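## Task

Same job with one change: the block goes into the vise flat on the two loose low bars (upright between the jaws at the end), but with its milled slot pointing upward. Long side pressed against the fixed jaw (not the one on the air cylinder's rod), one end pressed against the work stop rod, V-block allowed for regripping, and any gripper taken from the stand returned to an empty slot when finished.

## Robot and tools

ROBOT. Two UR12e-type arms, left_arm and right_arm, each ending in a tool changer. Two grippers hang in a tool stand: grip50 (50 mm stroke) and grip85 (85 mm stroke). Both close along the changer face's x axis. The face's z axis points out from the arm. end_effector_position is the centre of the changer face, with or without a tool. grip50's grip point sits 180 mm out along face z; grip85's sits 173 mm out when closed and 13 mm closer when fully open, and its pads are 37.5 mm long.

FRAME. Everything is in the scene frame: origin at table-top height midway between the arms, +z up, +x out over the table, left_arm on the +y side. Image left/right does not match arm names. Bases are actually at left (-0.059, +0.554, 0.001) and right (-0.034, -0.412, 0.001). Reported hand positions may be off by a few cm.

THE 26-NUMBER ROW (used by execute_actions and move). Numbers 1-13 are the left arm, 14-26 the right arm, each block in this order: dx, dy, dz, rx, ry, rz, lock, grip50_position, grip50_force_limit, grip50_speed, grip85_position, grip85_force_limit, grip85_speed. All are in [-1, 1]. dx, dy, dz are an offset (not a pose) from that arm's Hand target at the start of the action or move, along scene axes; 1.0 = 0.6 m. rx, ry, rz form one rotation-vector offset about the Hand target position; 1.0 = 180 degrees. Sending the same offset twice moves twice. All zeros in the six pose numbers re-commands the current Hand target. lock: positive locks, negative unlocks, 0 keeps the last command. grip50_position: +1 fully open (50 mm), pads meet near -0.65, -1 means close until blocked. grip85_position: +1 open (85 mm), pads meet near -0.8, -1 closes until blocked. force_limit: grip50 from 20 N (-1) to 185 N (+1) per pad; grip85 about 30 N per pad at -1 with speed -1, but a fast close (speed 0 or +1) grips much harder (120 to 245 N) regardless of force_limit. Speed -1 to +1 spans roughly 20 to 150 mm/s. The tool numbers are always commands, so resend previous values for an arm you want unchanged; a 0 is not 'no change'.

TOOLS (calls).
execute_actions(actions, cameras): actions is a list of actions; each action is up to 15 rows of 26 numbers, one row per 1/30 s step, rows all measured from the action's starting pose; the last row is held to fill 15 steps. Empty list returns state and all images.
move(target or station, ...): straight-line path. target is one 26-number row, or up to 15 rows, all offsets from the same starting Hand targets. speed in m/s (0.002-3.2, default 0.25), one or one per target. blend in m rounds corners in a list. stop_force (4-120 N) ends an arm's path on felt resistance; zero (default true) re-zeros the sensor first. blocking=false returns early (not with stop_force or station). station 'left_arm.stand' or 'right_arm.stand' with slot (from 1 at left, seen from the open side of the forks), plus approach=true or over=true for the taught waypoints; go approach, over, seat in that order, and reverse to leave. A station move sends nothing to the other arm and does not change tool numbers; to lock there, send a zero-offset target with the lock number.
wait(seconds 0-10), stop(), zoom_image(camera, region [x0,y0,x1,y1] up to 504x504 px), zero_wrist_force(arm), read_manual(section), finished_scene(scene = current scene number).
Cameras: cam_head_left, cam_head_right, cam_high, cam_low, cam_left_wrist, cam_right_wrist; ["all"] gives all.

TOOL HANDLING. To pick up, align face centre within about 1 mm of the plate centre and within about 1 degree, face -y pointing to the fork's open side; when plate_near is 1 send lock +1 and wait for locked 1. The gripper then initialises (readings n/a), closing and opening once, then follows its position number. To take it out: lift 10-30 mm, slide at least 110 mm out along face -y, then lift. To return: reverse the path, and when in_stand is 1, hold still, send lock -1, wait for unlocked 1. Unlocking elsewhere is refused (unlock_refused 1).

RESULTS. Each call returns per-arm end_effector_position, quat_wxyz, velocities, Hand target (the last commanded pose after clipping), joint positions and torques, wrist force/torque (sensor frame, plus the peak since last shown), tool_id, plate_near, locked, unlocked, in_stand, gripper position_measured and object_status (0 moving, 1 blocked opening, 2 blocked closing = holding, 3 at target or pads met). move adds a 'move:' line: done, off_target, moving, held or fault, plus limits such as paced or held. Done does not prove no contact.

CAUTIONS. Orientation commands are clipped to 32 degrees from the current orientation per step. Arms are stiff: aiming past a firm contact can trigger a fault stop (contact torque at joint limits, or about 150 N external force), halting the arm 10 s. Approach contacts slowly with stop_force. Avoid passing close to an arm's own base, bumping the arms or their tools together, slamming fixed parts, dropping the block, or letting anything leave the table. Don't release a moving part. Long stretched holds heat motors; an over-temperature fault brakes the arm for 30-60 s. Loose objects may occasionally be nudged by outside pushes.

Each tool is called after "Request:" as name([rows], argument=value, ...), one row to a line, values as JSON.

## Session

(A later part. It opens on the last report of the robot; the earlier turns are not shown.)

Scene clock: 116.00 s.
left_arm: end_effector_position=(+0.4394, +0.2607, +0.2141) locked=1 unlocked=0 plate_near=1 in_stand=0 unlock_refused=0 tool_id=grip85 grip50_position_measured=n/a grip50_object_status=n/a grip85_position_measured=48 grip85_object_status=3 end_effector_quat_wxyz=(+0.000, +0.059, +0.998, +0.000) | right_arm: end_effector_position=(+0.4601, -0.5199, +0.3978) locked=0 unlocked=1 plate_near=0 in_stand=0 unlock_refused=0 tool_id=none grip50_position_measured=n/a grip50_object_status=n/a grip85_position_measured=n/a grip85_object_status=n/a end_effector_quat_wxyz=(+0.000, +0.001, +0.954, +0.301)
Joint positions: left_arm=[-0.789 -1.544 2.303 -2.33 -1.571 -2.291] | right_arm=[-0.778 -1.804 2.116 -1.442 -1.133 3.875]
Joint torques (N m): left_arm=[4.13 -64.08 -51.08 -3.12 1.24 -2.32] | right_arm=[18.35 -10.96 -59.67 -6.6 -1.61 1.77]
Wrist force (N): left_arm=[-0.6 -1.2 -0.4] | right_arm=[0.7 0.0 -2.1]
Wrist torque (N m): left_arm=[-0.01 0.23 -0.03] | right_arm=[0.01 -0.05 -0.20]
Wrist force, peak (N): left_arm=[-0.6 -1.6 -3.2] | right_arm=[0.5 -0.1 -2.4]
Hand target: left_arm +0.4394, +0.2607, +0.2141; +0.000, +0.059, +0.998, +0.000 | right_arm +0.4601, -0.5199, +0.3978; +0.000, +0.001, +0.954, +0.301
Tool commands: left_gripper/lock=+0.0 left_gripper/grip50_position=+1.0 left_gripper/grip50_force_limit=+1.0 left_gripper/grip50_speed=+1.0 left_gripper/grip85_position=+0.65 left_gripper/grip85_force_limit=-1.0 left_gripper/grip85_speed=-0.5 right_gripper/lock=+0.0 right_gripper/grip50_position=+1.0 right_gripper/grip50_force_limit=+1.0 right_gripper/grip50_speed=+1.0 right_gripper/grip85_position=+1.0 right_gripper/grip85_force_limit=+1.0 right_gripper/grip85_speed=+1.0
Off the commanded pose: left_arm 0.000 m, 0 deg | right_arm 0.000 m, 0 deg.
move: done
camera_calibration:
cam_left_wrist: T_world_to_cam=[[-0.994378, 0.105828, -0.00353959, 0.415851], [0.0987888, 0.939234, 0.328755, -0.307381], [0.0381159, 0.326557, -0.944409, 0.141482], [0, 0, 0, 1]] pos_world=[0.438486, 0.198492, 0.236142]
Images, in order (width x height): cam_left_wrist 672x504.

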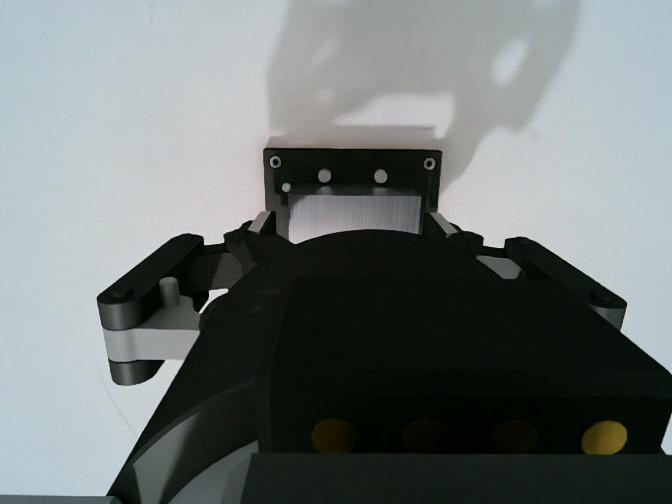

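Request:
move(target=[-0.0014, 0.0001, 0, 0, 0, 0, 1, 1, 1, 1, 0.65, 0, -1, 0, 0, 0, 0, 0, 0, 0, 1, 1, 1, 1, 1, 1], speed=0.05, cameras=[])

Request:
execute_actions([
  [[0,0,0,0,0,0,1,1,1,1,-1,0,-1,0,0,0,0,0,0,0,1,1,1,1,1,1]],
  [[0,0,0,0,0,0,1,1,1,1,-1,0,-1,0,0,0,0,0,0,0,1,1,1,1,1,1]],
  [[0,0,0,0,0,0,1,1,1,1,-1,0,-1,0,0,0,0,0,0,0,1,1,1,1,1,1]],
], cameras=[])

Request:
move(target=[0, 0, 0.015, 0, 0, 0, 1, 1, 1, 1, -1, 0, -1, 0, 0, 0, 0, 0, 0, 0, 1, 1, 1, 1, 1, 1], speed=0.02, cameras=["cam_left_wrist"])

Request:
zoom_image(camera="cam_left_wrist", region=[255, 140, 445, 250])

Scene clock: 126.60 s.
left_arm: end_effector_position=(+0.4386, +0.2608, +0.2141) locked=1 unlocked=0 plate_near=1 in_stand=0 unlock_refused=0 tool_id=grip85 grip50_position_measured=n/a grip50_object_status=n/a grip85_position_measured=48 grip85_object_status=3 end_effector_quat_wxyz=(+0.000, +0.059, +0.998, +0.000) | right_arm: end_effector_position=(+0.4601, -0.5199, +0.3978) locked=0 unlocked=1 plate_near=0 in_stand=0 unlock_refused=0 tool_id=none grip50_position_measured=n/a grip50_object_status=n/a grip85_position_measured=n/a grip85_object_status=n/a end_effector_quat_wxyz=(+0.000, +0.001, +0.954, +0.301)
Joint positions: left_arm=[-0.79 -1.545 2.304 -2.33 -1.571 -2.292] | right_arm=[-0.778 -1.804 2.116 -1.442 -1.133 3.875]
Joint torques (N m): left_arm=[-12.31 -58.55 -38.38 -5.64 -2.12 -2.08] | right_arm=[19.5 -11.56 -59.79 -6.77 -1.64 1.68]
Wrist force (N): left_arm=[-0.5 -1.3 -0.6] | right_arm=[0.6 0.0 -2.1]
Wrist torque (N m): left_arm=[-0.02 0.23 0.28] | right_arm=[0.00 -0.05 -0.19]
Wrist force, peak (N): left_arm=[-0.4 -1.5 -0.8] | right_arm=[0.5 0.0 -2.5]
Hand target: left_arm +0.4386, +0.2607, +0.2141; +0.000, +0.059, +0.998, +0.000 | right_arm +0.4601, -0.5199, +0.3978; +0.000, +0.001, +0.954, +0.301
Tool commands: left_gripper/lock=+0.0 left_gripper/grip50_position=+1.0 left_gripper/grip50_force_limit=+1.0 left_gripper/grip50_speed=+1.0 left_gripper/grip85_position=+0.65 left_gripper/grip85_force_limit=+0.0 left_gripper/grip85_speed=-1.0 right_gripper/lock=+0.0 right_gripper/grip50_position=+1.0 right_gripper/grip50_force_limit=+1.0 right_gripper/grip50_speed=+1.0 right_gripper/grip85_position=+1.0 right_gripper/grip85_force_limit=+1.0 right_gripper/grip85_speed=+1.0
Off the commanded pose: left_arm 0.000 m, 0 deg | right_arm 0.000 m, 0 deg.
move: done
No camera images: "cameras" was empty.

Scene clock: 128.33 s.
left_arm: end_effector_position=(+0.4386, +0.2607, +0.2141) locked=1 unlocked=0 plate_near=1 in_stand=0 unlock_refused=0 tool_id=grip85 grip50_position_measured=n/a grip50_object_status=n/a grip85_position_measured=80 grip85_object_status=2 end_effector_quat_wxyz=(+0.000, +0.059, +0.998, +0.000) | right_arm: end_effector_position=(+0.4601, -0.5199, +0.3978) locked=0 unlocked=1 plate_near=0 in_stand=0 unlock_refused=0 tool_id=none grip50_position_measured=n/a grip50_object_status=n/a grip85_position_measured=n/a grip85_object_status=n/a end_effector_quat_wxyz=(+0.000, +0.001, +0.954, +0.301)
Joint positions: left_arm=[-0.79 -1.545 2.304 -2.33 -1.571 -2.292] | right_arm=[-0.778 -1.804 2.116 -1.442 -1.133 3.875]
Joint torques (N m): left_arm=[-8.02 -25.01 -39.51 -9.97 -1.09 -0.28] | right_arm=[16.75 -13.02 -59.61 -6.71 -1.8 1.68]
Wrist force (N): left_arm=[15.2 9.5 -42.6] | right_arm=[0.4 -0.2 -2.1]
Wrist torque (N m): left_arm=[-1.82 3.39 0.28] | right_arm=[0.00 -0.03 -0.20]
Wrist force, peak (N): left_arm=[15.5 9.3 -43.2] | right_arm=[0.6 0.0 -2.4]
Hand target: left_arm +0.4386, +0.2607, +0.2141; +0.000, +0.059, +0.998, +0.000 | right_arm +0.4601, -0.5199, +0.3978; +0.000, +0.001, +0.954, +0.301
Tool commands: left_gripper/lock=+0.0 left_gripper/grip50_position=+1.0 left_gripper/grip50_force_limit=+1.0 left_gripper/grip50_speed=+1.0 left_gripper/grip85_position=-1.0 left_gripper/grip85_force_limit=+0.0 left_gripper/grip85_speed=-1.0 right_gripper/lock=+0.0 right_gripper/grip50_position=+1.0 right_gripper/grip50_force_limit=+1.0 right_gripper/grip50_speed=+1.0 right_gripper/grip85_position=+1.0 right_gripper/grip85_force_limit=+1.0 right_gripper/grip85_speed=+1.0
Off the commanded pose: left_arm 0.000 m, 0 deg | right_arm 0.000 m, 0 deg.
No camera images: "cameras" was empty.

Scene clock: 129.07 s.
left_arm: end_effector_position=(+0.4386, +0.2607, +0.2232) locked=1 unlocked=0 plate_near=1 in_stand=0 unlock_refused=0 tool_id=grip85 grip50_position_measured=n/a grip50_object_status=n/a grip85_position_measured=80 grip85_object_status=2 end_effector_quat_wxyz=(+0.000, +0.059, +0.998, +0.000) | right_arm: end_effector_position=(+0.4601, -0.5199, +0.3978) locked=0 unlocked=1 plate_near=0 in_stand=0 unlock_refused=0 tool_id=none grip50_position_measured=n/a grip50_object_status=n/a grip85_position_measured=n/a grip85_object_status=n/a end_effector_quat_wxyz=(+0.000, +0.001, +0.954, +0.301)
Joint positions: left_arm=[-0.79 -1.559 2.296 -2.309 -1.571 -2.292] | right_arm=[-0.778 -1.804 2.116 -1.442 -1.133 3.875]
Joint torques (N m): left_arm=[-5.81 -43.92 -43.77 -9.39 -1.41 0.99] | right_arm=[17.55 -11.84 -59.47 -6.64 -1.63 2.05]
Wrist force (N): left_arm=[-1.0 -1.6 1.5] | right_arm=[0.6 -0.1 -2.4]
Wrist torque (N m): left_arm=[-0.03 0.25 0.29] | right_arm=[0.00 -0.04 -0.20]
Wrist force, peak (N): left_arm=[15.2 9.4 -43.0] | right_arm=[0.6 -0.2 -2.4]
Hand target: left_arm +0.4386, +0.2607, +0.2231; +0.000, +0.059, +0.998, +0.000 | right_arm +0.4601, -0.5199, +0.3978; +0.000, +0.001, +0.954, +0.301
Tool commands: left_gripper/lock=+0.0 left_gripper/grip50_position=+1.0 left_gripper/grip50_force_limit=+1.0 left_gripper/grip50_speed=+1.0 left_gripper/grip85_position=-1.0 left_gripper/grip85_force_limit=+0.0 left_gripper/grip85_speed=-1.0 right_gripper/lock=+0.0 right_gripper/grip50_position=+1.0 right_gripper/grip50_force_limit=+1.0 right_gripper/grip50_speed=+1.0 right_gripper/grip85_position=+1.0 right_gripper/grip85_force_limit=+1.0 right_gripper/grip85_speed=+1.0
Off the commanded pose: left_arm 0.000 m, 0 deg | right_arm 0.000 m, 0 deg.
move: done
camera_calibration:
cam_left_wrist: T_world_to_cam=[[-0.994378, 0.105828, -0.00353959, 0.415087], [0.0987888, 0.939234, 0.328755, -0.310294], [0.0381159, 0.326557, -0.944409, 0.150107], [0, 0, 0, 1]] pos_world=[0.437686, 0.198492, 0.245242]
Images, in order (width x height): cam_left_wrist 672x504.

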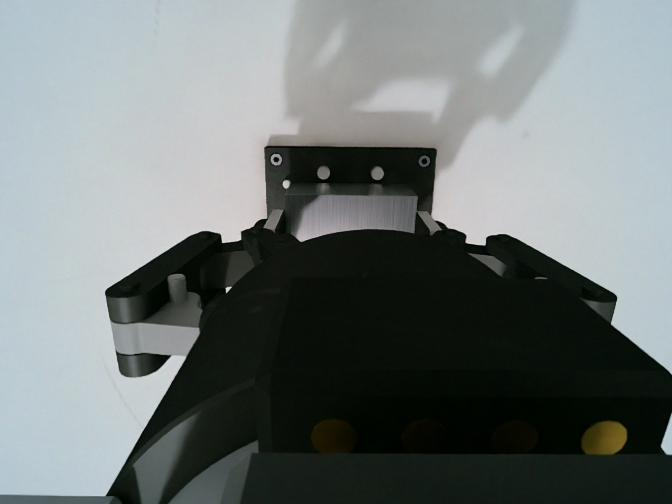

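Scaled by 2.653 from the camera's 672x504 image, which has a finer 960x720 frame.

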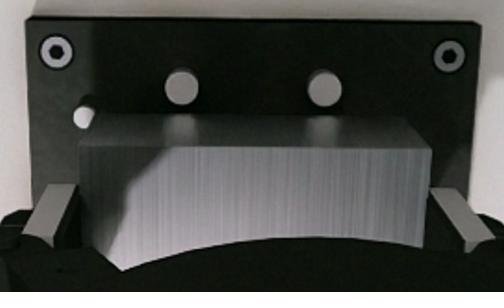

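Request:
move([
  [0, 0, 0.245, 0, 0, 0, 1, 1, 1, 1, -1, 0, -1, 0, 0, 0, 0, 0, 0, 0, 1, 1, 1, 1, 1, 1],
  [0.03, -0.5092, 0.2948, 0.2503, -0.0062, 0.0561, 1, 1, 1, 1, -1, 0, -1, 0, 0, 0, 0, 0, 0, 0, 1, 1, 1, 1, 1, 1],
  [0.03, -0.5092, 0.1573, 0.2503, -0.0062, 0.0561, 1, 1, 1, 1, -1, 0, -1, 0, 0, 0, 0, 0, 0, 0, 1, 1, 1, 1, 1, 1],
], speed=[0.2, 0.25, 0.12], blend=[0.05, 0.01, 0], cameras=["cam_left_wrist", "cam_high"])

Request:
zoom_image(camera="cam_left_wrist", region=[250, 60, 450, 250])

Scene clock: 150.77 s.
left_arm: end_effector_position=(+0.4566, -0.0448, +0.3174) locked=1 unlocked=0 plate_near=1 in_stand=0 unlock_refused=0 tool_id=grip85 grip50_position_measured=n/a grip50_object_status=n/a grip85_position_measured=80 grip85_object_status=2 end_effector_quat_wxyz=(-0.013, -0.031, +0.923, +0.382) | right_arm: end_effector_position=(+0.4601, -0.5199, +0.3978) locked=0 unlocked=1 plate_near=0 in_stand=0 unlock_refused=0 tool_id=none grip50_position_measured=n/a grip50_object_status=n/a grip85_position_measured=n/a grip85_object_status=n/a end_effector_quat_wxyz=(+0.000, +0.001, +0.954, +0.301)
Joint positions: left_arm=[-1.094 -1.131 1.497 -1.185 -1.319 -2.882] | right_arm=[-0.778 -1.804 2.116 -1.442 -1.133 3.875]
Joint torques (N m): left_arm=[7.65 -115.76 -57.83 4.28 -1.21 -1.99] | right_arm=[18.17 -12.26 -59.39 -6.69 -1.7 1.81]
Wrist force (N): left_arm=[-0.3 -4.3 0.1] | right_arm=[0.7 -0.1 -2.0]
Wrist torque (N m): left_arm=[0.41 0.25 0.03] | right_arm=[-0.01 -0.05 -0.19]
Wrist force, peak (N): left_arm=[0.8 -6.7 -6.9] | right_arm=[0.6 -0.3 -2.4]
Hand target: left_arm +0.4566, -0.0448, +0.3175; -0.013, -0.031, +0.923, +0.382 | right_arm +0.4601, -0.5199, +0.3978; +0.000, +0.001, +0.954, +0.301
Tool commands: left_gripper/lock=+0.0 left_gripper/grip50_position=+1.0 left_gripper/grip50_force_limit=+1.0 left_gripper/grip50_speed=+1.0 left_gripper/grip85_position=-1.0 left_gripper/grip85_force_limit=+0.0 left_gripper/grip85_speed=-1.0 right_gripper/lock=+0.0 right_gripper/grip50_position=+1.0 right_gripper/grip50_force_limit=+1.0 right_gripper/grip50_speed=+1.0 right_gripper/grip85_position=+1.0 right_gripper/grip85_force_limit=+1.0 right_gripper/grip85_speed=+1.0
Off the commanded pose: left_arm 0.000 m, 0 deg | right_arm 0.000 m, 0 deg.
move: done
camera_calibration:
cam_left_wrist: T_world_to_cam=[[-0.997206, -0.0739099, -0.010806, 0.461122], [-0.0418756, 0.433373, 0.900241, -0.195875], [-0.0618537, 0.898179, -0.435258, 0.247761], [0, 0, 0, 1]] pos_world=[0.466957, -0.103565, 0.289158]
Images, in order (width x height): cam_high 672x504, cam_left_wrist 672x504.

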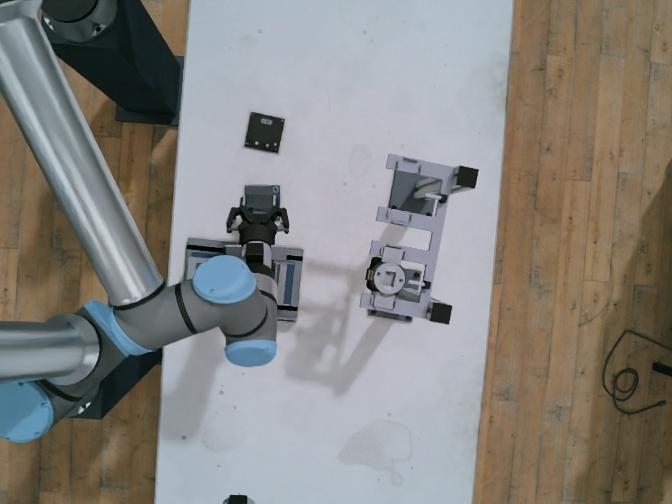

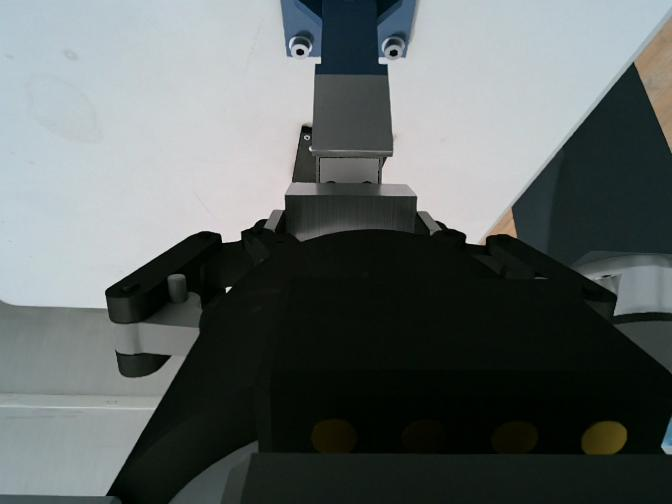

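Scaled by 2.520 from the camera's 672x504 image, which has a finer 960x720 frame.

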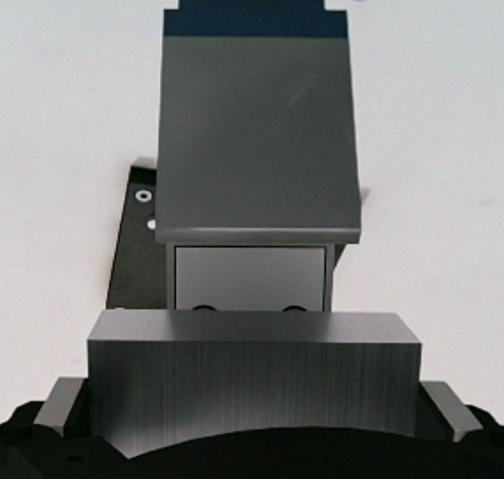

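Request:
move(target=[0, 0, -0.0233, -0.0001, 0.0018, -0.0018, 1, 1, 1, 1, -1, 0, -1, 0, 0, 0, 0, 0, 0, 0, 1, 1, 1, 1, 1, 1], speed=0.06, stop_force=15, cameras=[])

Request:
move(target=[-0.0012, 0.0177, -0.0177, 0, 0, 0, 1, 1, 1, 1, -1, 0, -1, 0, 0, 0, 0, 0, 0, 0, 1, 1, 1, 1, 1, 1], speed=0.006, stop_force=6, cameras=["cam_left_wrist"])

Request:
zoom_image(camera="cam_left_wrist", region=[250, 90, 450, 250])

Scene clock: 157.87 s.
left_arm: end_effector_position=(+0.4566, -0.0448, +0.3035) locked=1 unlocked=0 plate_near=1 in_stand=0 unlock_refused=0 tool_id=grip85 grip50_position_measured=n/a grip50_object_status=n/a grip85_position_measured=80 grip85_object_status=2 end_effector_quat_wxyz=(-0.014, -0.028, +0.924, +0.382) | right_arm: end_effector_position=(+0.4601, -0.5199, +0.3978) locked=0 unlocked=1 plate_near=0 in_stand=0 unlock_refused=0 tool_id=none grip50_position_measured=n/a grip50_object_status=n/a grip85_position_measured=n/a grip85_object_status=n/a end_effector_quat_wxyz=(+0.000, +0.001, +0.954, +0.301)
Joint positions: left_arm=[-1.094 -1.123 1.511 -1.207 -1.319 -2.874] | right_arm=[-0.778 -1.804 2.116 -1.442 -1.133 3.875]
Joint torques (N m): left_arm=[0.36 -115.18 -56.68 4.27 3.71 -2.19] | right_arm=[15.93 -12.16 -60.22 -6.68 -1.66 1.78]
Wrist force (N): left_arm=[-0.3 -4.6 0.5] | right_arm=[0.4 0.0 -2.1]
Wrist torque (N m): left_arm=[0.40 0.25 0.04] | right_arm=[0.01 -0.03 -0.19]
Wrist force, peak (N): left_arm=[-0.1 -5.5 1.7] | right_arm=[0.6 0.0 -2.4]
Hand target: left_arm +0.4566, -0.0448, +0.3035; -0.014, -0.028, +0.924, +0.382 | right_arm +0.4601, -0.5199, +0.3978; +0.000, +0.001, +0.954, +0.301
Tool commands: left_gripper/lock=+0.0 left_gripper/grip50_position=+1.0 left_gripper/grip50_force_limit=+1.0 left_gripper/grip50_speed=+1.0 left_gripper/grip85_position=-1.0 left_gripper/grip85_force_limit=+0.0 left_gripper/grip85_speed=-1.0 right_gripper/lock=+0.0 right_gripper/grip50_position=+1.0 right_gripper/grip50_force_limit=+1.0 right_gripper/grip50_speed=+1.0 right_gripper/grip85_position=+1.0 right_gripper/grip85_force_limit=+1.0 right_gripper/grip85_speed=+1.0
Off the commanded pose: left_arm 0.000 m, 0 deg | right_arm 0.000 m, 0 deg.
move: done
No camera images: "cameras" was empty.

Scene clock: 159.90 s.
left_arm: end_effector_position=(+0.4562, -0.0392, +0.2980) locked=1 unlocked=0 plate_near=1 in_stand=0 unlock_refused=0 tool_id=grip85 grip50_position_measured=n/a grip50_object_status=n/a grip85_position_measured=80 grip85_object_status=2 end_effector_quat_wxyz=(-0.014, -0.028, +0.924, +0.382) | right_arm: end_effector_position=(+0.4601, -0.5199, +0.3978) locked=0 unlocked=1 plate_near=0 in_stand=0 unlock_refused=0 tool_id=none grip50_position_measured=n/a grip50_object_status=n/a grip85_position_measured=n/a grip85_object_status=n/a end_effector_quat_wxyz=(+0.000, +0.001, +0.954, +0.301)
Joint positions: left_arm=[-1.092 -1.126 1.527 -1.22 -1.317 -2.872] | right_arm=[-0.778 -1.804 2.116 -1.442 -1.133 3.875]
Joint torques (N m): left_arm=[-1.67 -83.55 -55.46 3.92 2.69 -1.84] | right_arm=[17.44 -12.71 -59.65 -6.76 -1.78 1.72]
Wrist force (N): left_arm=[2.1 -3.0 -5.3] | right_arm=[0.6 -0.2 -2.2]
Wrist torque (N m): left_arm=[0.21 0.85 0.09] | right_arm=[-0.01 -0.04 -0.20]
Wrist force, peak (N): left_arm=[1.4 -2.2 -16.1] | right_arm=[0.7 -0.1 -2.3]
Hand target: left_arm +0.4562, -0.0392, +0.2979; -0.014, -0.028, +0.924, +0.382 (not the last commanded pose) | right_arm +0.4601, -0.5199, +0.3978; +0.000, +0.001, +0.954, +0.301
Tool commands: left_gripper/lock=+0.0 left_gripper/grip50_position=+1.0 left_gripper/grip50_force_limit=+1.0 left_gripper/grip50_speed=+1.0 left_gripper/grip85_position=-1.0 left_gripper/grip85_force_limit=+0.0 left_gripper/grip85_speed=-1.0 right_gripper/lock=+0.0 right_gripper/grip50_position=+1.0 right_gripper/grip50_force_limit=+1.0 right_gripper/grip50_speed=+1.0 right_gripper/grip85_position=+1.0 right_gripper/grip85_force_limit=+1.0 right_gripper/grip85_speed=+1.0
Off the commanded pose: left_arm 0.007 m, 0 deg | right_arm 0.000 m, 0 deg.
move: contact (left_arm)
camera_calibration:
cam_left_wrist: T_world_to_cam=[[-0.997654, -0.0682663, -0.00507783, 0.459722], [-0.0342686, 0.433838, 0.900339, -0.184364], [-0.0592598, 0.898401, -0.43516, 0.233111], [0, 0, 0, 1]] pos_world=[0.46614, -0.0980593, 0.269765]
Images, in order (width x height): cam_left_wrist 672x504.

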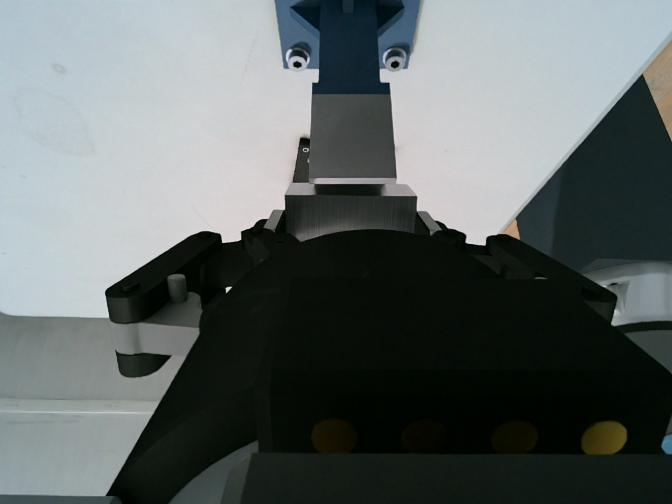

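Scaled by 2.520 from the camera's 672x504 image, which has a finer 960x720 frame.

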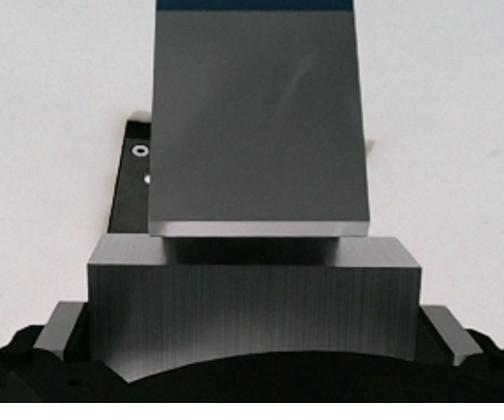

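Request:
move(target=[0.001, -0.0147, -0.0136, 0, 0, 0, 1, 1, 1, 1, -1, 0, -1, 0, 0, 0, 0, 0, 0, 0, 1, 1, 1, 1, 1, 1], speed=0.006, stop_force=6, cameras=[])

Request:
execute_actions([
  [[0,0,0,0,0,0,1,1,1,1,0.6,0,-1,0,0,0,0,0,0,0,1,1,1,1,1,1]],
  [[0,0,0,0,0,0,1,1,1,1,0.6,0,-1,0,0,0,0,0,0,0,1,1,1,1,1,1]],
  [[0,0,0,0,0,0,1,1,1,1,0.6,0,-1,0,0,0,0,0,0,0,1,1,1,1,1,1]],
], cameras=["cam_left_wrist"])

Request:
zoom_image(camera="cam_left_wrist", region=[250, 90, 450, 250])

Scene clock: 168.77 s.
left_arm: end_effector_position=(+0.4566, -0.0446, +0.2929) locked=1 unlocked=0 plate_near=1 in_stand=0 unlock_refused=0 tool_id=grip85 grip50_position_measured=n/a grip50_object_status=n/a grip85_position_measured=80 grip85_object_status=2 end_effector_quat_wxyz=(-0.014, -0.028, +0.924, +0.382) | right_arm: end_effector_position=(+0.4601, -0.5199, +0.3978) locked=0 unlocked=1 plate_near=0 in_stand=0 unlock_refused=0 tool_id=none grip50_position_measured=n/a grip50_object_status=n/a grip85_position_measured=n/a grip85_object_status=n/a end_effector_quat_wxyz=(+0.000, +0.001, +0.954, +0.301)
Joint positions: left_arm=[-1.094 -1.116 1.521 -1.224 -1.319 -2.874] | right_arm=[-0.778 -1.804 2.116 -1.442 -1.133 3.875]
Joint torques (N m): left_arm=[0.4 -111.21 -44.07 -1.23 0.7 1.46] | right_arm=[16.61 -12.25 -59.31 -6.5 -1.6 1.83]
Wrist force (N): left_arm=[-1.5 2.0 1.2] | right_arm=[0.7 0.0 -2.1]
Wrist torque (N m): left_arm=[-0.80 0.02 0.21] | right_arm=[0.01 -0.05 -0.19]
Wrist force, peak (N): left_arm=[2.4 13.0 -1.8] | right_arm=[0.6 -0.1 -2.6]
Hand target: left_arm +0.4566, -0.0446, +0.2929; -0.014, -0.028, +0.924, +0.382 (not the last commanded pose) | right_arm +0.4601, -0.5199, +0.3978; +0.000, +0.001, +0.954, +0.301
Tool commands: left_gripper/lock=+0.0 left_gripper/grip50_position=+1.0 left_gripper/grip50_force_limit=+1.0 left_gripper/grip50_speed=+1.0 left_gripper/grip85_position=-1.0 left_gripper/grip85_force_limit=+0.0 left_gripper/grip85_speed=-1.0 right_gripper/lock=+0.0 right_gripper/grip50_position=+1.0 right_gripper/grip50_force_limit=+1.0 right_gripper/grip50_speed=+1.0 right_gripper/grip85_position=+1.0 right_gripper/grip85_force_limit=+1.0 right_gripper/grip85_speed=+1.0
Off the commanded pose: left_arm 0.005 m, 0 deg | right_arm 0.000 m, 0 deg.
move: contact (left_arm)
No camera images: "cameras" was empty.

Scene clock: 170.50 s.
left_arm: end_effector_position=(+0.4566, -0.0446, +0.2929) locked=1 unlocked=0 plate_near=1 in_stand=0 unlock_refused=0 tool_id=grip85 grip50_position_measured=n/a grip50_object_status=n/a grip85_position_measured=53 grip85_object_status=3 end_effector_quat_wxyz=(-0.014, -0.028, +0.924, +0.382) | right_arm: end_effector_position=(+0.4601, -0.5199, +0.3978) locked=0 unlocked=1 plate_near=0 in_stand=0 unlock_refused=0 tool_id=none grip50_position_measured=n/a grip50_object_status=n/a grip85_position_measured=n/a grip85_object_status=n/a end_effector_quat_wxyz=(+0.000, +0.001, +0.954, +0.301)
Joint positions: left_arm=[-1.094 -1.116 1.521 -1.224 -1.319 -2.874] | right_arm=[-0.778 -1.804 2.116 -1.442 -1.133 3.875]
Joint torques (N m): left_arm=[0.32 -113.21 -56.67 2.3 3.4 1.34] | right_arm=[16.4 -12.36 -59.6 -6.49 -1.66 1.86]
Wrist force (N): left_arm=[-0.7 -3.1 -0.6] | right_arm=[0.6 0.0 -2.3]
Wrist torque (N m): left_arm=[0.18 0.26 0.36] | right_arm=[0.00 -0.04 -0.20]
Wrist force, peak (N): left_arm=[-0.4 -3.7 -0.8] | right_arm=[0.6 0.0 -2.5]
Hand target: left_arm +0.4566, -0.0446, +0.2929; -0.014, -0.028, +0.924, +0.382 | right_arm +0.4601, -0.5199, +0.3978; +0.000, +0.001, +0.954, +0.301
Tool commands: left_gripper/lock=+0.0 left_gripper/grip50_position=+1.0 left_gripper/grip50_force_limit=+1.0 left_gripper/grip50_speed=+1.0 left_gripper/grip85_position=+0.6 left_gripper/grip85_force_limit=+0.0 left_gripper/grip85_speed=-1.0 right_gripper/lock=+0.0 right_gripper/grip50_position=+1.0 right_gripper/grip50_force_limit=+1.0 right_gripper/grip50_speed=+1.0 right_gripper/grip85_position=+1.0 right_gripper/grip85_force_limit=+1.0 right_gripper/grip85_speed=+1.0
Off the commanded pose: left_arm 0.000 m, 0 deg | right_arm 0.000 m, 0 deg.
camera_calibration:
cam_left_wrist: T_world_to_cam=[[-0.997654, -0.0682663, -0.00507783, 0.459627], [-0.0342686, 0.433838, 0.900339, -0.177419], [-0.0592598, 0.898401, -0.43516, 0.23576], [0, 0, 0, 1]] pos_world=[0.46644, -0.103459, 0.264665]
Images, in order (width x height): cam_left_wrist 672x504.

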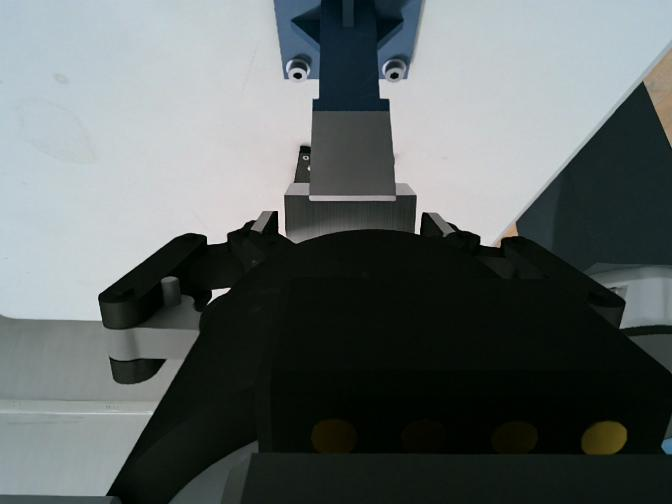

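Scaled by 2.520 from the camera's 672x504 image, which has a finer 960x720 frame.

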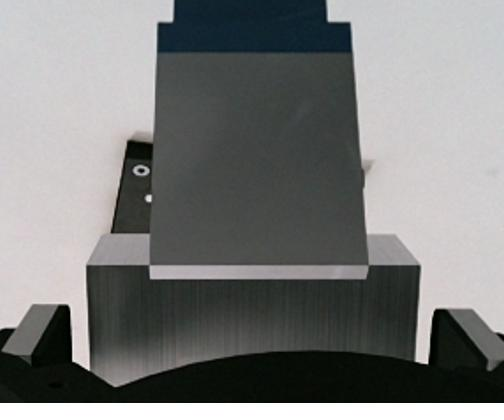

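Request:
move([
  [0.0088, -0.1293, 0.1297, 0, 0, 0, 1, 1, 1, 1, 0.6, 0, -1, 0, 0, 0, 0, 0, 0, 0, 1, 1, 1, 1, 1, 1],
  [-0.0193, 0.191, 0.3452, -0.2496, -0.0148, 0, 1, 1, 1, 1, 0.6, 0, -1, 0, 0, 0, 0, 0, 0, 0, 1, 1, 1, 1, 1, 1],
  [-0.0398, 0.5178, 0.077, -0.4991, -0.0297, 0, 1, 1, 1, 1, 0.6, 0, -1, 0, 0, 0, 0, 0, 0, 0, 1, 1, 1, 1, 1, 1],
], speed=[0.12, 0.35, 0.3], blend=[0.02, 0.08, 0], cameras=["cam_left_wrist", "cam_high"])

Request:
zoom_image(camera="cam_left_wrist", region=[250, 100, 450, 250])

Scene clock: 190.47 s.
left_arm: end_effector_position=(+0.4327, +0.2660, +0.3392) locked=1 unlocked=0 plate_near=1 in_stand=0 unlock_refused=0 tool_id=grip85 grip50_position_measured=n/a grip50_object_status=n/a grip85_position_measured=53 grip85_object_status=3 end_effector_quat_wxyz=(+0.009, -0.026, +0.923, -0.383) | right_arm: end_effector_position=(+0.4601, -0.5199, +0.3978) locked=0 unlocked=1 plate_near=0 in_stand=0 unlock_refused=0 tool_id=none grip50_position_measured=n/a grip50_object_status=n/a grip85_position_measured=n/a grip85_object_status=n/a end_effector_quat_wxyz=(+0.000, +0.001, +0.954, +0.301)
Joint positions: left_arm=[-0.611 -1.64 2.384 -2.894 -2.136 -2.459] | right_arm=[-0.778 -1.804 2.116 -1.442 -1.133 3.875]
Joint torques (N m): left_arm=[5.27 -51.42 -43.58 -11.04 -4.37 -1.31] | right_arm=[17.19 -12.32 -59.31 -6.18 -1.7 1.46]
Wrist force (N): left_arm=[-0.6 0.7 -0.9] | right_arm=[0.5 0.0 -2.2]
Wrist torque (N m): left_arm=[0.05 0.22 0.22] | right_arm=[0.01 -0.03 -0.20]
Wrist force, peak (N): left_arm=[-0.5 -8.6 -5.0] | right_arm=[0.7 0.3 -2.5]
Hand target: left_arm +0.4327, +0.2661, +0.3391; +0.009, -0.026, +0.923, -0.383 | right_arm +0.4601, -0.5199, +0.3978; +0.000, +0.001, +0.954, +0.301
Tool commands: left_gripper/lock=+0.0 left_gripper/grip50_position=+1.0 left_gripper/grip50_force_limit=+1.0 left_gripper/grip50_speed=+1.0 left_gripper/grip85_position=+0.6 left_gripper/grip85_force_limit=+0.0 left_gripper/grip85_speed=-1.0 right_gripper/lock=+0.0 right_gripper/grip50_position=+1.0 right_gripper/grip50_force_limit=+1.0 right_gripper/grip50_speed=+1.0 right_gripper/grip85_position=+1.0 right_gripper/grip85_force_limit=+1.0 right_gripper/grip85_speed=+1.0
Off the commanded pose: left_arm 0.000 m, 0 deg | right_arm 0.000 m, 0 deg.
move: done
camera_calibration:
cam_left_wrist: T_world_to_cam=[[-0.997871, -0.0646008, 0.0089177, 0.451727], [-0.0620445, 0.898355, -0.434867, -0.0133318], [0.0200815, -0.434495, -0.900451, 0.453462], [0, 0, 0, 1]] pos_world=[0.440832, 0.238185, 0.398494]
Images, in order (width x height): cam_high 672x504, cam_left_wrist 672x504.

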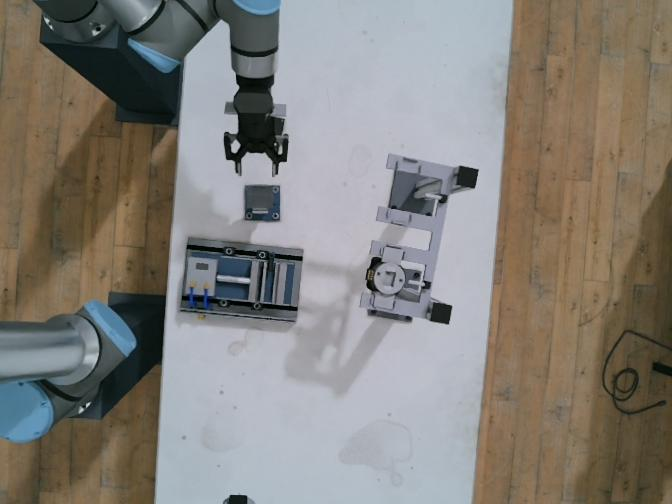

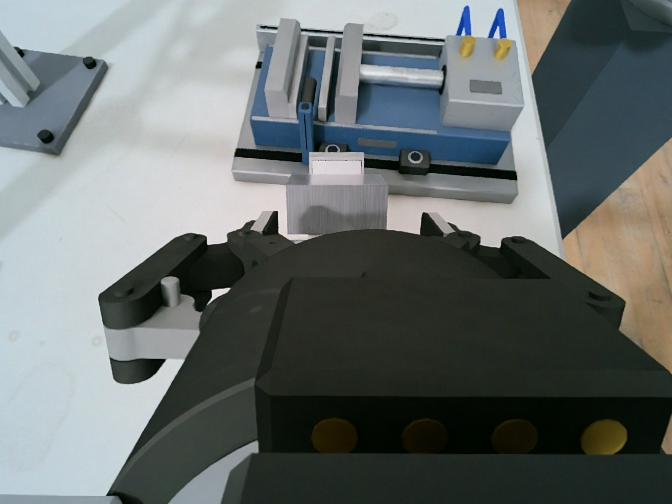

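Scaled by 2.520 from the camera's 672x504 image, which has a finer 960x720 frame.

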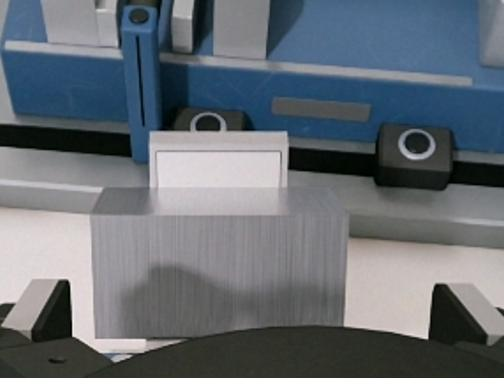

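Request:
move(target=[0.0147, -0.0952, -0.1002, -0.0001, 0.001, 0.001, 1, 1, 1, 1, 0.6, 0, -1, 0, 0, 0, 0, 0, 0, 0, 1, 1, 1, 1, 1, 1], speed=0.06, stop_force=12, cameras=["cam_left_wrist"])

Request:
zoom_image(camera="cam_left_wrist", region=[250, 100, 450, 250])

Scene clock: 201.00 s.
left_arm: end_effector_position=(+0.4415, +0.2089, +0.2790) locked=1 unlocked=0 plate_near=1 in_stand=0 unlock_refused=0 tool_id=grip85 grip50_position_measured=n/a grip50_object_status=n/a grip85_position_measured=53 grip85_object_status=3 end_effector_quat_wxyz=(+0.008, -0.028, +0.923, -0.383) | right_arm: end_effector_position=(+0.4601, -0.5199, +0.3978) locked=0 unlocked=1 plate_near=0 in_stand=0 unlock_refused=0 tool_id=none grip50_position_measured=n/a grip50_object_status=n/a grip85_position_measured=n/a grip85_object_status=n/a end_effector_quat_wxyz=(+0.000, +0.001, +0.954, +0.301)
Joint positions: left_arm=[-0.688 -1.476 2.382 -3.095 -2.093 -2.538] | right_arm=[-0.778 -1.804 2.116 -1.442 -1.133 3.875]
Joint torques (N m): left_arm=[9.84 -71.56 -35.54 -5.19 -5.96 1.81] | right_arm=[16.98 -12.46 -59.45 -6.07 -1.64 1.62]
Wrist force (N): left_arm=[-0.2 0.5 -0.5] | right_arm=[0.6 -0.2 -1.9]
Wrist torque (N m): left_arm=[0.03 0.14 0.14] | right_arm=[0.00 -0.04 -0.20]
Wrist force, peak (N): left_arm=[-1.1 0.8 -4.1] | right_arm=[0.7 -0.1 -2.5]
Hand target: left_arm +0.4415, +0.2089, +0.2790; +0.008, -0.028, +0.923, -0.383 | right_arm +0.4601, -0.5199, +0.3978; +0.000, +0.001, +0.954, +0.301
Tool commands: left_gripper/lock=+0.0 left_gripper/grip50_position=+1.0 left_gripper/grip50_force_limit=+1.0 left_gripper/grip50_speed=+1.0 left_gripper/grip85_position=+0.6 left_gripper/grip85_force_limit=+0.0 left_gripper/grip85_speed=-1.0 right_gripper/lock=+0.0 right_gripper/grip50_position=+1.0 right_gripper/grip50_force_limit=+1.0 right_gripper/grip50_speed=+1.0 right_gripper/grip85_position=+1.0 right_gripper/grip85_force_limit=+1.0 right_gripper/grip85_speed=+1.0
Off the commanded pose: left_arm 0.000 m, 0 deg | right_arm 0.000 m, 0 deg.
move: done
camera_calibration:
cam_left_wrist: T_world_to_cam=[[-0.997637, -0.0676375, 0.0120758, 0.456947], [-0.0661451, 0.897939, -0.435122, 0.0143072], [0.0185872, -0.434892, -0.900291, 0.37509], [0, 0, 0, 1]] pos_world=[0.449842, 0.181184, 0.338397]
Images, in order (width x height): cam_left_wrist 672x504.

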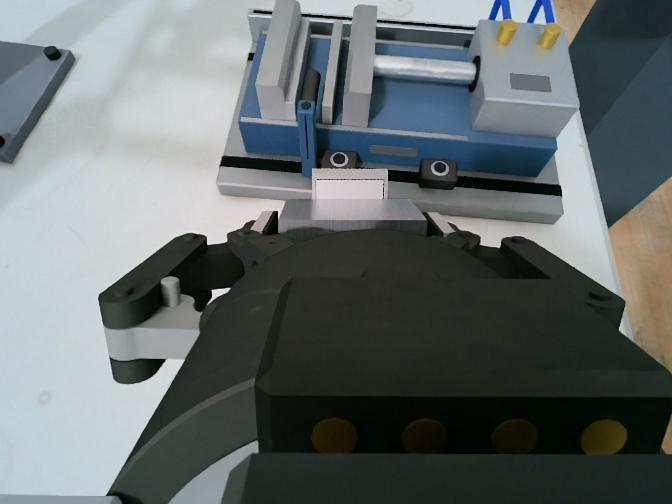

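Scaled by 2.520 from the camera's 672x504 image, which has a finer 960x720 frame.

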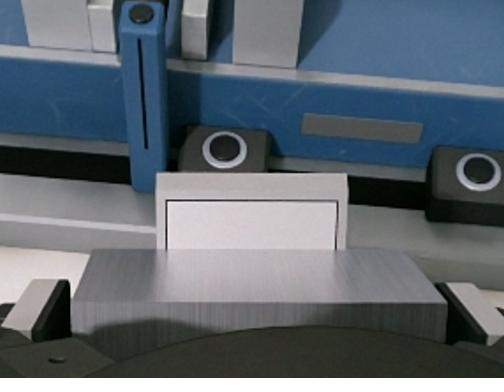

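Request:
move(target=[-0.0022, 0, 0, 0, 0, 0, 1, 1, 1, 1, 0.6, 0, -1, 0, 0, 0, 0, 0, 0, 0, 1, 1, 1, 1, 1, 1], speed=0.05, cameras=[])

Request:
execute_actions([
  [[0,0,0,0,0,0,1,1,1,1,-1,0,-1,0,0,0,0,0,0,0,1,1,1,1,1,1]],
  [[0,0,0,0,0,0,1,1,1,1,-1,0,-1,0,0,0,0,0,0,0,1,1,1,1,1,1]],
  [[0,0,0,0,0,0,1,1,1,1,-1,0,-1,0,0,0,0,0,0,0,1,1,1,1,1,1]],
], cameras=[])

Request:
move(target=[0, 0, 0.025, 0, 0, 0, 1, 1, 1, 1, -1, 0, -1, 0, 0, 0, 0, 0, 0, 0, 1, 1, 1, 1, 1, 1], speed=0.03, cameras=["cam_left_wrist"])

Request:
zoom_image(camera="cam_left_wrist", region=[250, 100, 450, 250])

Scene clock: 210.53 s.
left_arm: end_effector_position=(+0.4402, +0.2090, +0.2790) locked=1 unlocked=0 plate_near=1 in_stand=0 unlock_refused=0 tool_id=grip85 grip50_position_measured=n/a grip50_object_status=n/a grip85_position_measured=53 grip85_object_status=3 end_effector_quat_wxyz=(+0.008, -0.028, +0.923, -0.383) | right_arm: end_effector_position=(+0.4601, -0.5199, +0.3978) locked=0 unlocked=1 plate_near=0 in_stand=0 unlock_refused=0 tool_id=none grip50_position_measured=n/a grip50_object_status=n/a grip85_position_measured=n/a grip85_object_status=n/a end_effector_quat_wxyz=(+0.000, +0.001, +0.954, +0.301)
Joint positions: left_arm=[-0.69 -1.477 2.384 -3.096 -2.092 -2.539] | right_arm=[-0.778 -1.804 2.116 -1.442 -1.133 3.875]
Joint torques (N m): left_arm=[-11.41 -66.81 -36.57 -12.88 0.03 -2.38] | right_arm=[17.54 -12.02 -59.61 -6.2 -1.68 1.5]
Wrist force (N): left_arm=[-0.2 0.1 -1.1] | right_arm=[0.6 0.0 -2.2]
Wrist torque (N m): left_arm=[0.00 0.14 0.18] | right_arm=[0.00 -0.04 -0.20]
Wrist force, peak (N): left_arm=[-0.9 0.6 -1.0] | right_arm=[0.6 -0.2 -2.4]
Hand target: left_arm +0.4402, +0.2089, +0.2790; +0.008, -0.028, +0.923, -0.383 | right_arm +0.4601, -0.5199, +0.3978; +0.000, +0.001, +0.954, +0.301
Tool commands: left_gripper/lock=+0.0 left_gripper/grip50_position=+1.0 left_gripper/grip50_force_limit=+1.0 left_gripper/grip50_speed=+1.0 left_gripper/grip85_position=+0.6 left_gripper/grip85_force_limit=+0.0 left_gripper/grip85_speed=-1.0 right_gripper/lock=+0.0 right_gripper/grip50_position=+1.0 right_gripper/grip50_force_limit=+1.0 right_gripper/grip50_speed=+1.0 right_gripper/grip85_position=+1.0 right_gripper/grip85_force_limit=+1.0 right_gripper/grip85_speed=+1.0
Off the commanded pose: left_arm 0.000 m, 0 deg | right_arm 0.000 m, 0 deg.
move: done
No camera images: "cameras" was empty.

Scene clock: 212.27 s.
left_arm: end_effector_position=(+0.4402, +0.2089, +0.2790) locked=1 unlocked=0 plate_near=1 in_stand=0 unlock_refused=0 tool_id=grip85 grip50_position_measured=n/a grip50_object_status=n/a grip85_position_measured=79 grip85_object_status=2 end_effector_quat_wxyz=(+0.008, -0.028, +0.923, -0.383) | right_arm: end_effector_position=(+0.4601, -0.5199, +0.3978) locked=0 unlocked=1 plate_near=0 in_stand=0 unlock_refused=0 tool_id=none grip50_position_measured=n/a grip50_object_status=n/a grip85_position_measured=n/a grip85_object_status=n/a end_effector_quat_wxyz=(+0.000, +0.001, +0.954, +0.301)
Joint positions: left_arm=[-0.69 -1.477 2.384 -3.096 -2.092 -2.539] | right_arm=[-0.778 -1.804 2.116 -1.442 -1.133 3.875]
Joint torques (N m): left_arm=[-12.08 -32.88 -48.82 -6.05 -5.98 0.96] | right_arm=[16.96 -12.56 -59.43 -6.17 -1.66 1.64]
Wrist force (N): left_arm=[8.5 7.7 -41.7] | right_arm=[0.5 -0.1 -2.0]
Wrist torque (N m): left_arm=[-1.15 0.96 -0.27] | right_arm=[0.00 -0.04 -0.20]
Wrist force, peak (N): left_arm=[9.1 6.8 -43.4] | right_arm=[0.5 0.0 -2.6]
Hand target: left_arm +0.4402, +0.2089, +0.2790; +0.008, -0.028, +0.923, -0.383 | right_arm +0.4601, -0.5199, +0.3978; +0.000, +0.001, +0.954, +0.301
Tool commands: left_gripper/lock=+0.0 left_gripper/grip50_position=+1.0 left_gripper/grip50_force_limit=+1.0 left_gripper/grip50_speed=+1.0 left_gripper/grip85_position=-1.0 left_gripper/grip85_force_limit=+0.0 left_gripper/grip85_speed=-1.0 right_gripper/lock=+0.0 right_gripper/grip50_position=+1.0 right_gripper/grip50_force_limit=+1.0 right_gripper/grip50_speed=+1.0 right_gripper/grip85_position=+1.0 right_gripper/grip85_force_limit=+1.0 right_gripper/grip85_speed=+1.0
Off the commanded pose: left_arm 0.000 m, 0 deg | right_arm 0.000 m, 0 deg.
No camera images: "cameras" was empty.

Scene clock: 213.07 s.
left_arm: end_effector_position=(+0.4402, +0.2089, +0.2941) locked=1 unlocked=0 plate_near=1 in_stand=0 unlock_refused=0 tool_id=grip85 grip50_position_measured=n/a grip50_object_status=n/a grip85_position_measured=79 grip85_object_status=2 end_effector_quat_wxyz=(+0.008, -0.028, +0.923, -0.383) | right_arm: end_effector_position=(+0.4601, -0.5199, +0.3978) locked=0 unlocked=1 plate_near=0 in_stand=0 unlock_refused=0 tool_id=none grip50_position_measured=n/a grip50_object_status=n/a grip85_position_measured=n/a grip85_object_status=n/a end_effector_quat_wxyz=(+0.000, +0.001, +0.954, +0.301)
Joint positions: left_arm=[-0.69 -1.505 2.374 -3.058 -2.092 -2.539] | right_arm=[-0.778 -1.804 2.116 -1.442 -1.133 3.875]
Joint torques (N m): left_arm=[0.62 -44.69 -38.36 -13.81 -5.79 0.22] | right_arm=[17.17 -13.08 -59.03 -6.58 -1.58 1.64]
Wrist force (N): left_arm=[-0.6 1.9 0.6] | right_arm=[0.5 -0.1 -2.1]
Wrist torque (N m): left_arm=[-0.18 0.15 0.18] | right_arm=[0.00 -0.03 -0.20]
Wrist force, peak (N): left_arm=[8.3 7.5 -41.4] | right_arm=[0.7 0.1 -2.5]
Hand target: left_arm +0.4402, +0.2089, +0.2940; +0.008, -0.028, +0.923, -0.383 | right_arm +0.4601, -0.5199, +0.3978; +0.000, +0.001, +0.954, +0.301
Tool commands: left_gripper/lock=+0.0 left_gripper/grip50_position=+1.0 left_gripper/grip50_force_limit=+1.0 left_gripper/grip50_speed=+1.0 left_gripper/grip85_position=-1.0 left_gripper/grip85_force_limit=+0.0 left_gripper/grip85_speed=-1.0 right_gripper/lock=+0.0 right_gripper/grip50_position=+1.0 right_gripper/grip50_force_limit=+1.0 right_gripper/grip50_speed=+1.0 right_gripper/grip85_position=+1.0 right_gripper/grip85_force_limit=+1.0 right_gripper/grip85_speed=+1.0
Off the commanded pose: left_arm 0.000 m, 0 deg | right_arm 0.000 m, 0 deg.
move: done
camera_calibration:
cam_left_wrist: T_world_to_cam=[[-0.997637, -0.0676389, 0.0120765, 0.455461], [-0.0661466, 0.897938, -0.435122, 0.020882], [0.0185872, -0.434892, -0.900291, 0.388665], [0, 0, 0, 1]] pos_world=[0.448542, 0.181084, 0.353497]
Images, in order (width x height): cam_left_wrist 672x504.

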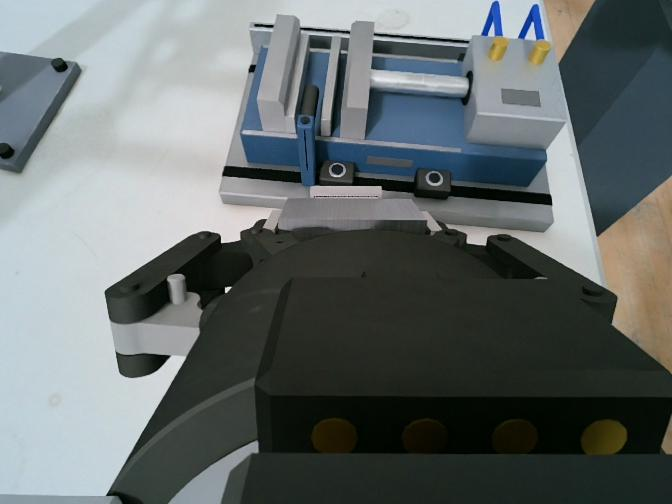

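Scaled by 2.520 from the camera's 672x504 image, which has a finer 960x720 frame.

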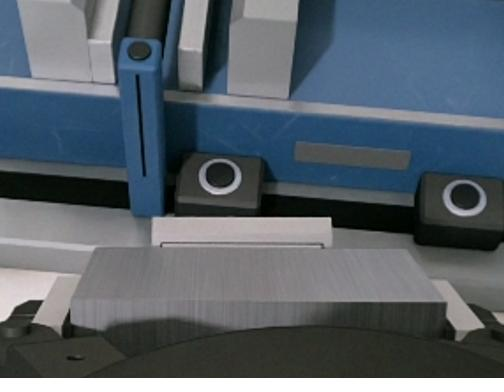

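Request:
move([
  [0, 0, 0.1765, 0, 0, 0, 1, 1, 1, 1, -1, 0, -1, 0, 0, 0, 0, 0, 0, 0, 1, 1, 1, 1, 1, 1],
  [0.0113, -0.1982, 0.2932, 0.2496, 0.0148, 0, 1, 1, 1, 1, -1, 0, -1, 0, 0, 0, 0, 0, 0, 0, 1, 1, 1, 1, 1, 1],
  [0.0245, -0.409, 0.0682, 0.4991, 0.0297, 0, 1, 1, 1, 1, -1, 0, -1, 0, 0, 0, 0, 0, 0, 0, 1, 1, 1, 1, 1, 1],
  [0.0245, -0.409, -0.0068, 0.4991, 0.0297, 0, 1, 1, 1, 1, -1, 0, -1, 0, 0, 0, 0, 0, 0, 0, 1, 1, 1, 1, 1, 1],
], speed=[0.2, 0.25, 0.2, 0.08], blend=[0.04, 0.06, 0.005, 0], cameras=["cam_left_wrist"])

Request:
zoom_image(camera="cam_left_wrist", region=[250, 70, 450, 250])

Scene clock: 231.17 s.
left_arm: end_effector_position=(+0.4549, -0.0365, +0.2898) locked=1 unlocked=0 plate_near=1 in_stand=0 unlock_refused=0 tool_id=grip85 grip50_position_measured=n/a grip50_object_status=n/a grip85_position_measured=79 grip85_object_status=2 end_effector_quat_wxyz=(-0.013, -0.030, +0.924, +0.382) | right_arm: end_effector_position=(+0.4601, -0.5199, +0.3978) locked=0 unlocked=1 plate_near=0 in_stand=0 unlock_refused=0 tool_id=none grip50_position_measured=n/a grip50_object_status=n/a grip85_position_measured=n/a grip85_object_status=n/a end_effector_quat_wxyz=(+0.000, +0.001, +0.954, +0.301)
Joint positions: left_arm=[-1.092 -1.126 1.541 -1.235 -1.318 -2.876] | right_arm=[-0.778 -1.804 2.116 -1.442 -1.133 3.875]
Joint torques (N m): left_arm=[11.39 -112.66 -58.39 3.76 -1.41 1.84] | right_arm=[16.88 -11.61 -59.52 -6.08 -1.55 1.67]
Wrist force (N): left_arm=[-0.6 -4.5 0.4] | right_arm=[0.3 0.0 -2.2]
Wrist torque (N m): left_arm=[0.37 0.27 0.05] | right_arm=[0.01 -0.02 -0.20]
Wrist force, peak (N): left_arm=[-0.2 7.3 5.2] | right_arm=[0.5 -0.1 -2.7]
Hand target: left_arm +0.4549, -0.0365, +0.2899; -0.013, -0.030, +0.924, +0.382 | right_arm +0.4601, -0.5199, +0.3978; +0.000, +0.001, +0.954, +0.301
Tool commands: left_gripper/lock=+0.0 left_gripper/grip50_position=+1.0 left_gripper/grip50_force_limit=+1.0 left_gripper/grip50_speed=+1.0 left_gripper/grip85_position=-1.0 left_gripper/grip85_force_limit=+0.0 left_gripper/grip85_speed=-1.0 right_gripper/lock=+0.0 right_gripper/grip50_position=+1.0 right_gripper/grip50_force_limit=+1.0 right_gripper/grip50_speed=+1.0 right_gripper/grip85_position=+1.0 right_gripper/grip85_force_limit=+1.0 right_gripper/grip85_speed=+1.0
Off the commanded pose: left_arm 0.000 m, 0 deg | right_arm 0.000 m, 0 deg.
move: done
camera_calibration:
cam_left_wrist: T_world_to_cam=[[-0.997411, -0.0714424, -0.00821028, 0.45918], [-0.0384711, 0.433636, 0.900266, -0.176231], [-0.0607569, 0.898251, -0.435262, 0.227762], [0, 0, 0, 1]] pos_world=[0.465049, -0.0953625, 0.261561]
Images, in order (width x height): cam_left_wrist 672x504.

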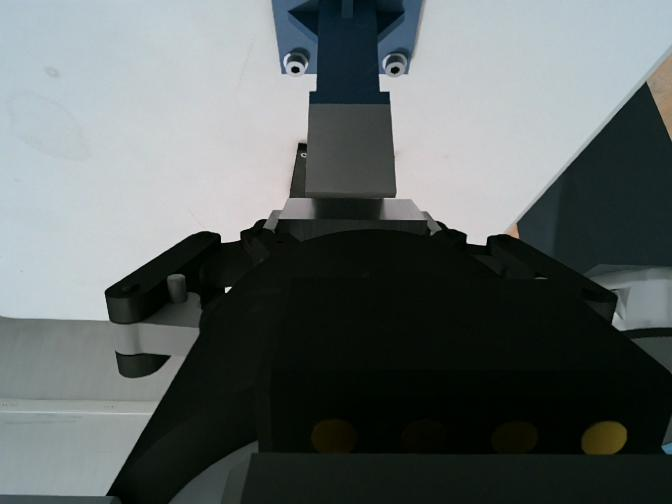

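Scaled by 2.520 from the camera's 672x504 image, which has a finer 960x720 frame.

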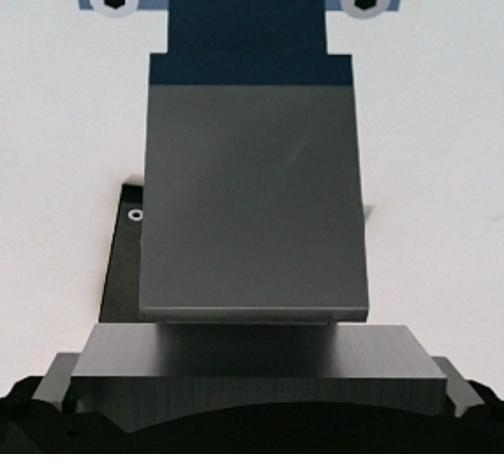

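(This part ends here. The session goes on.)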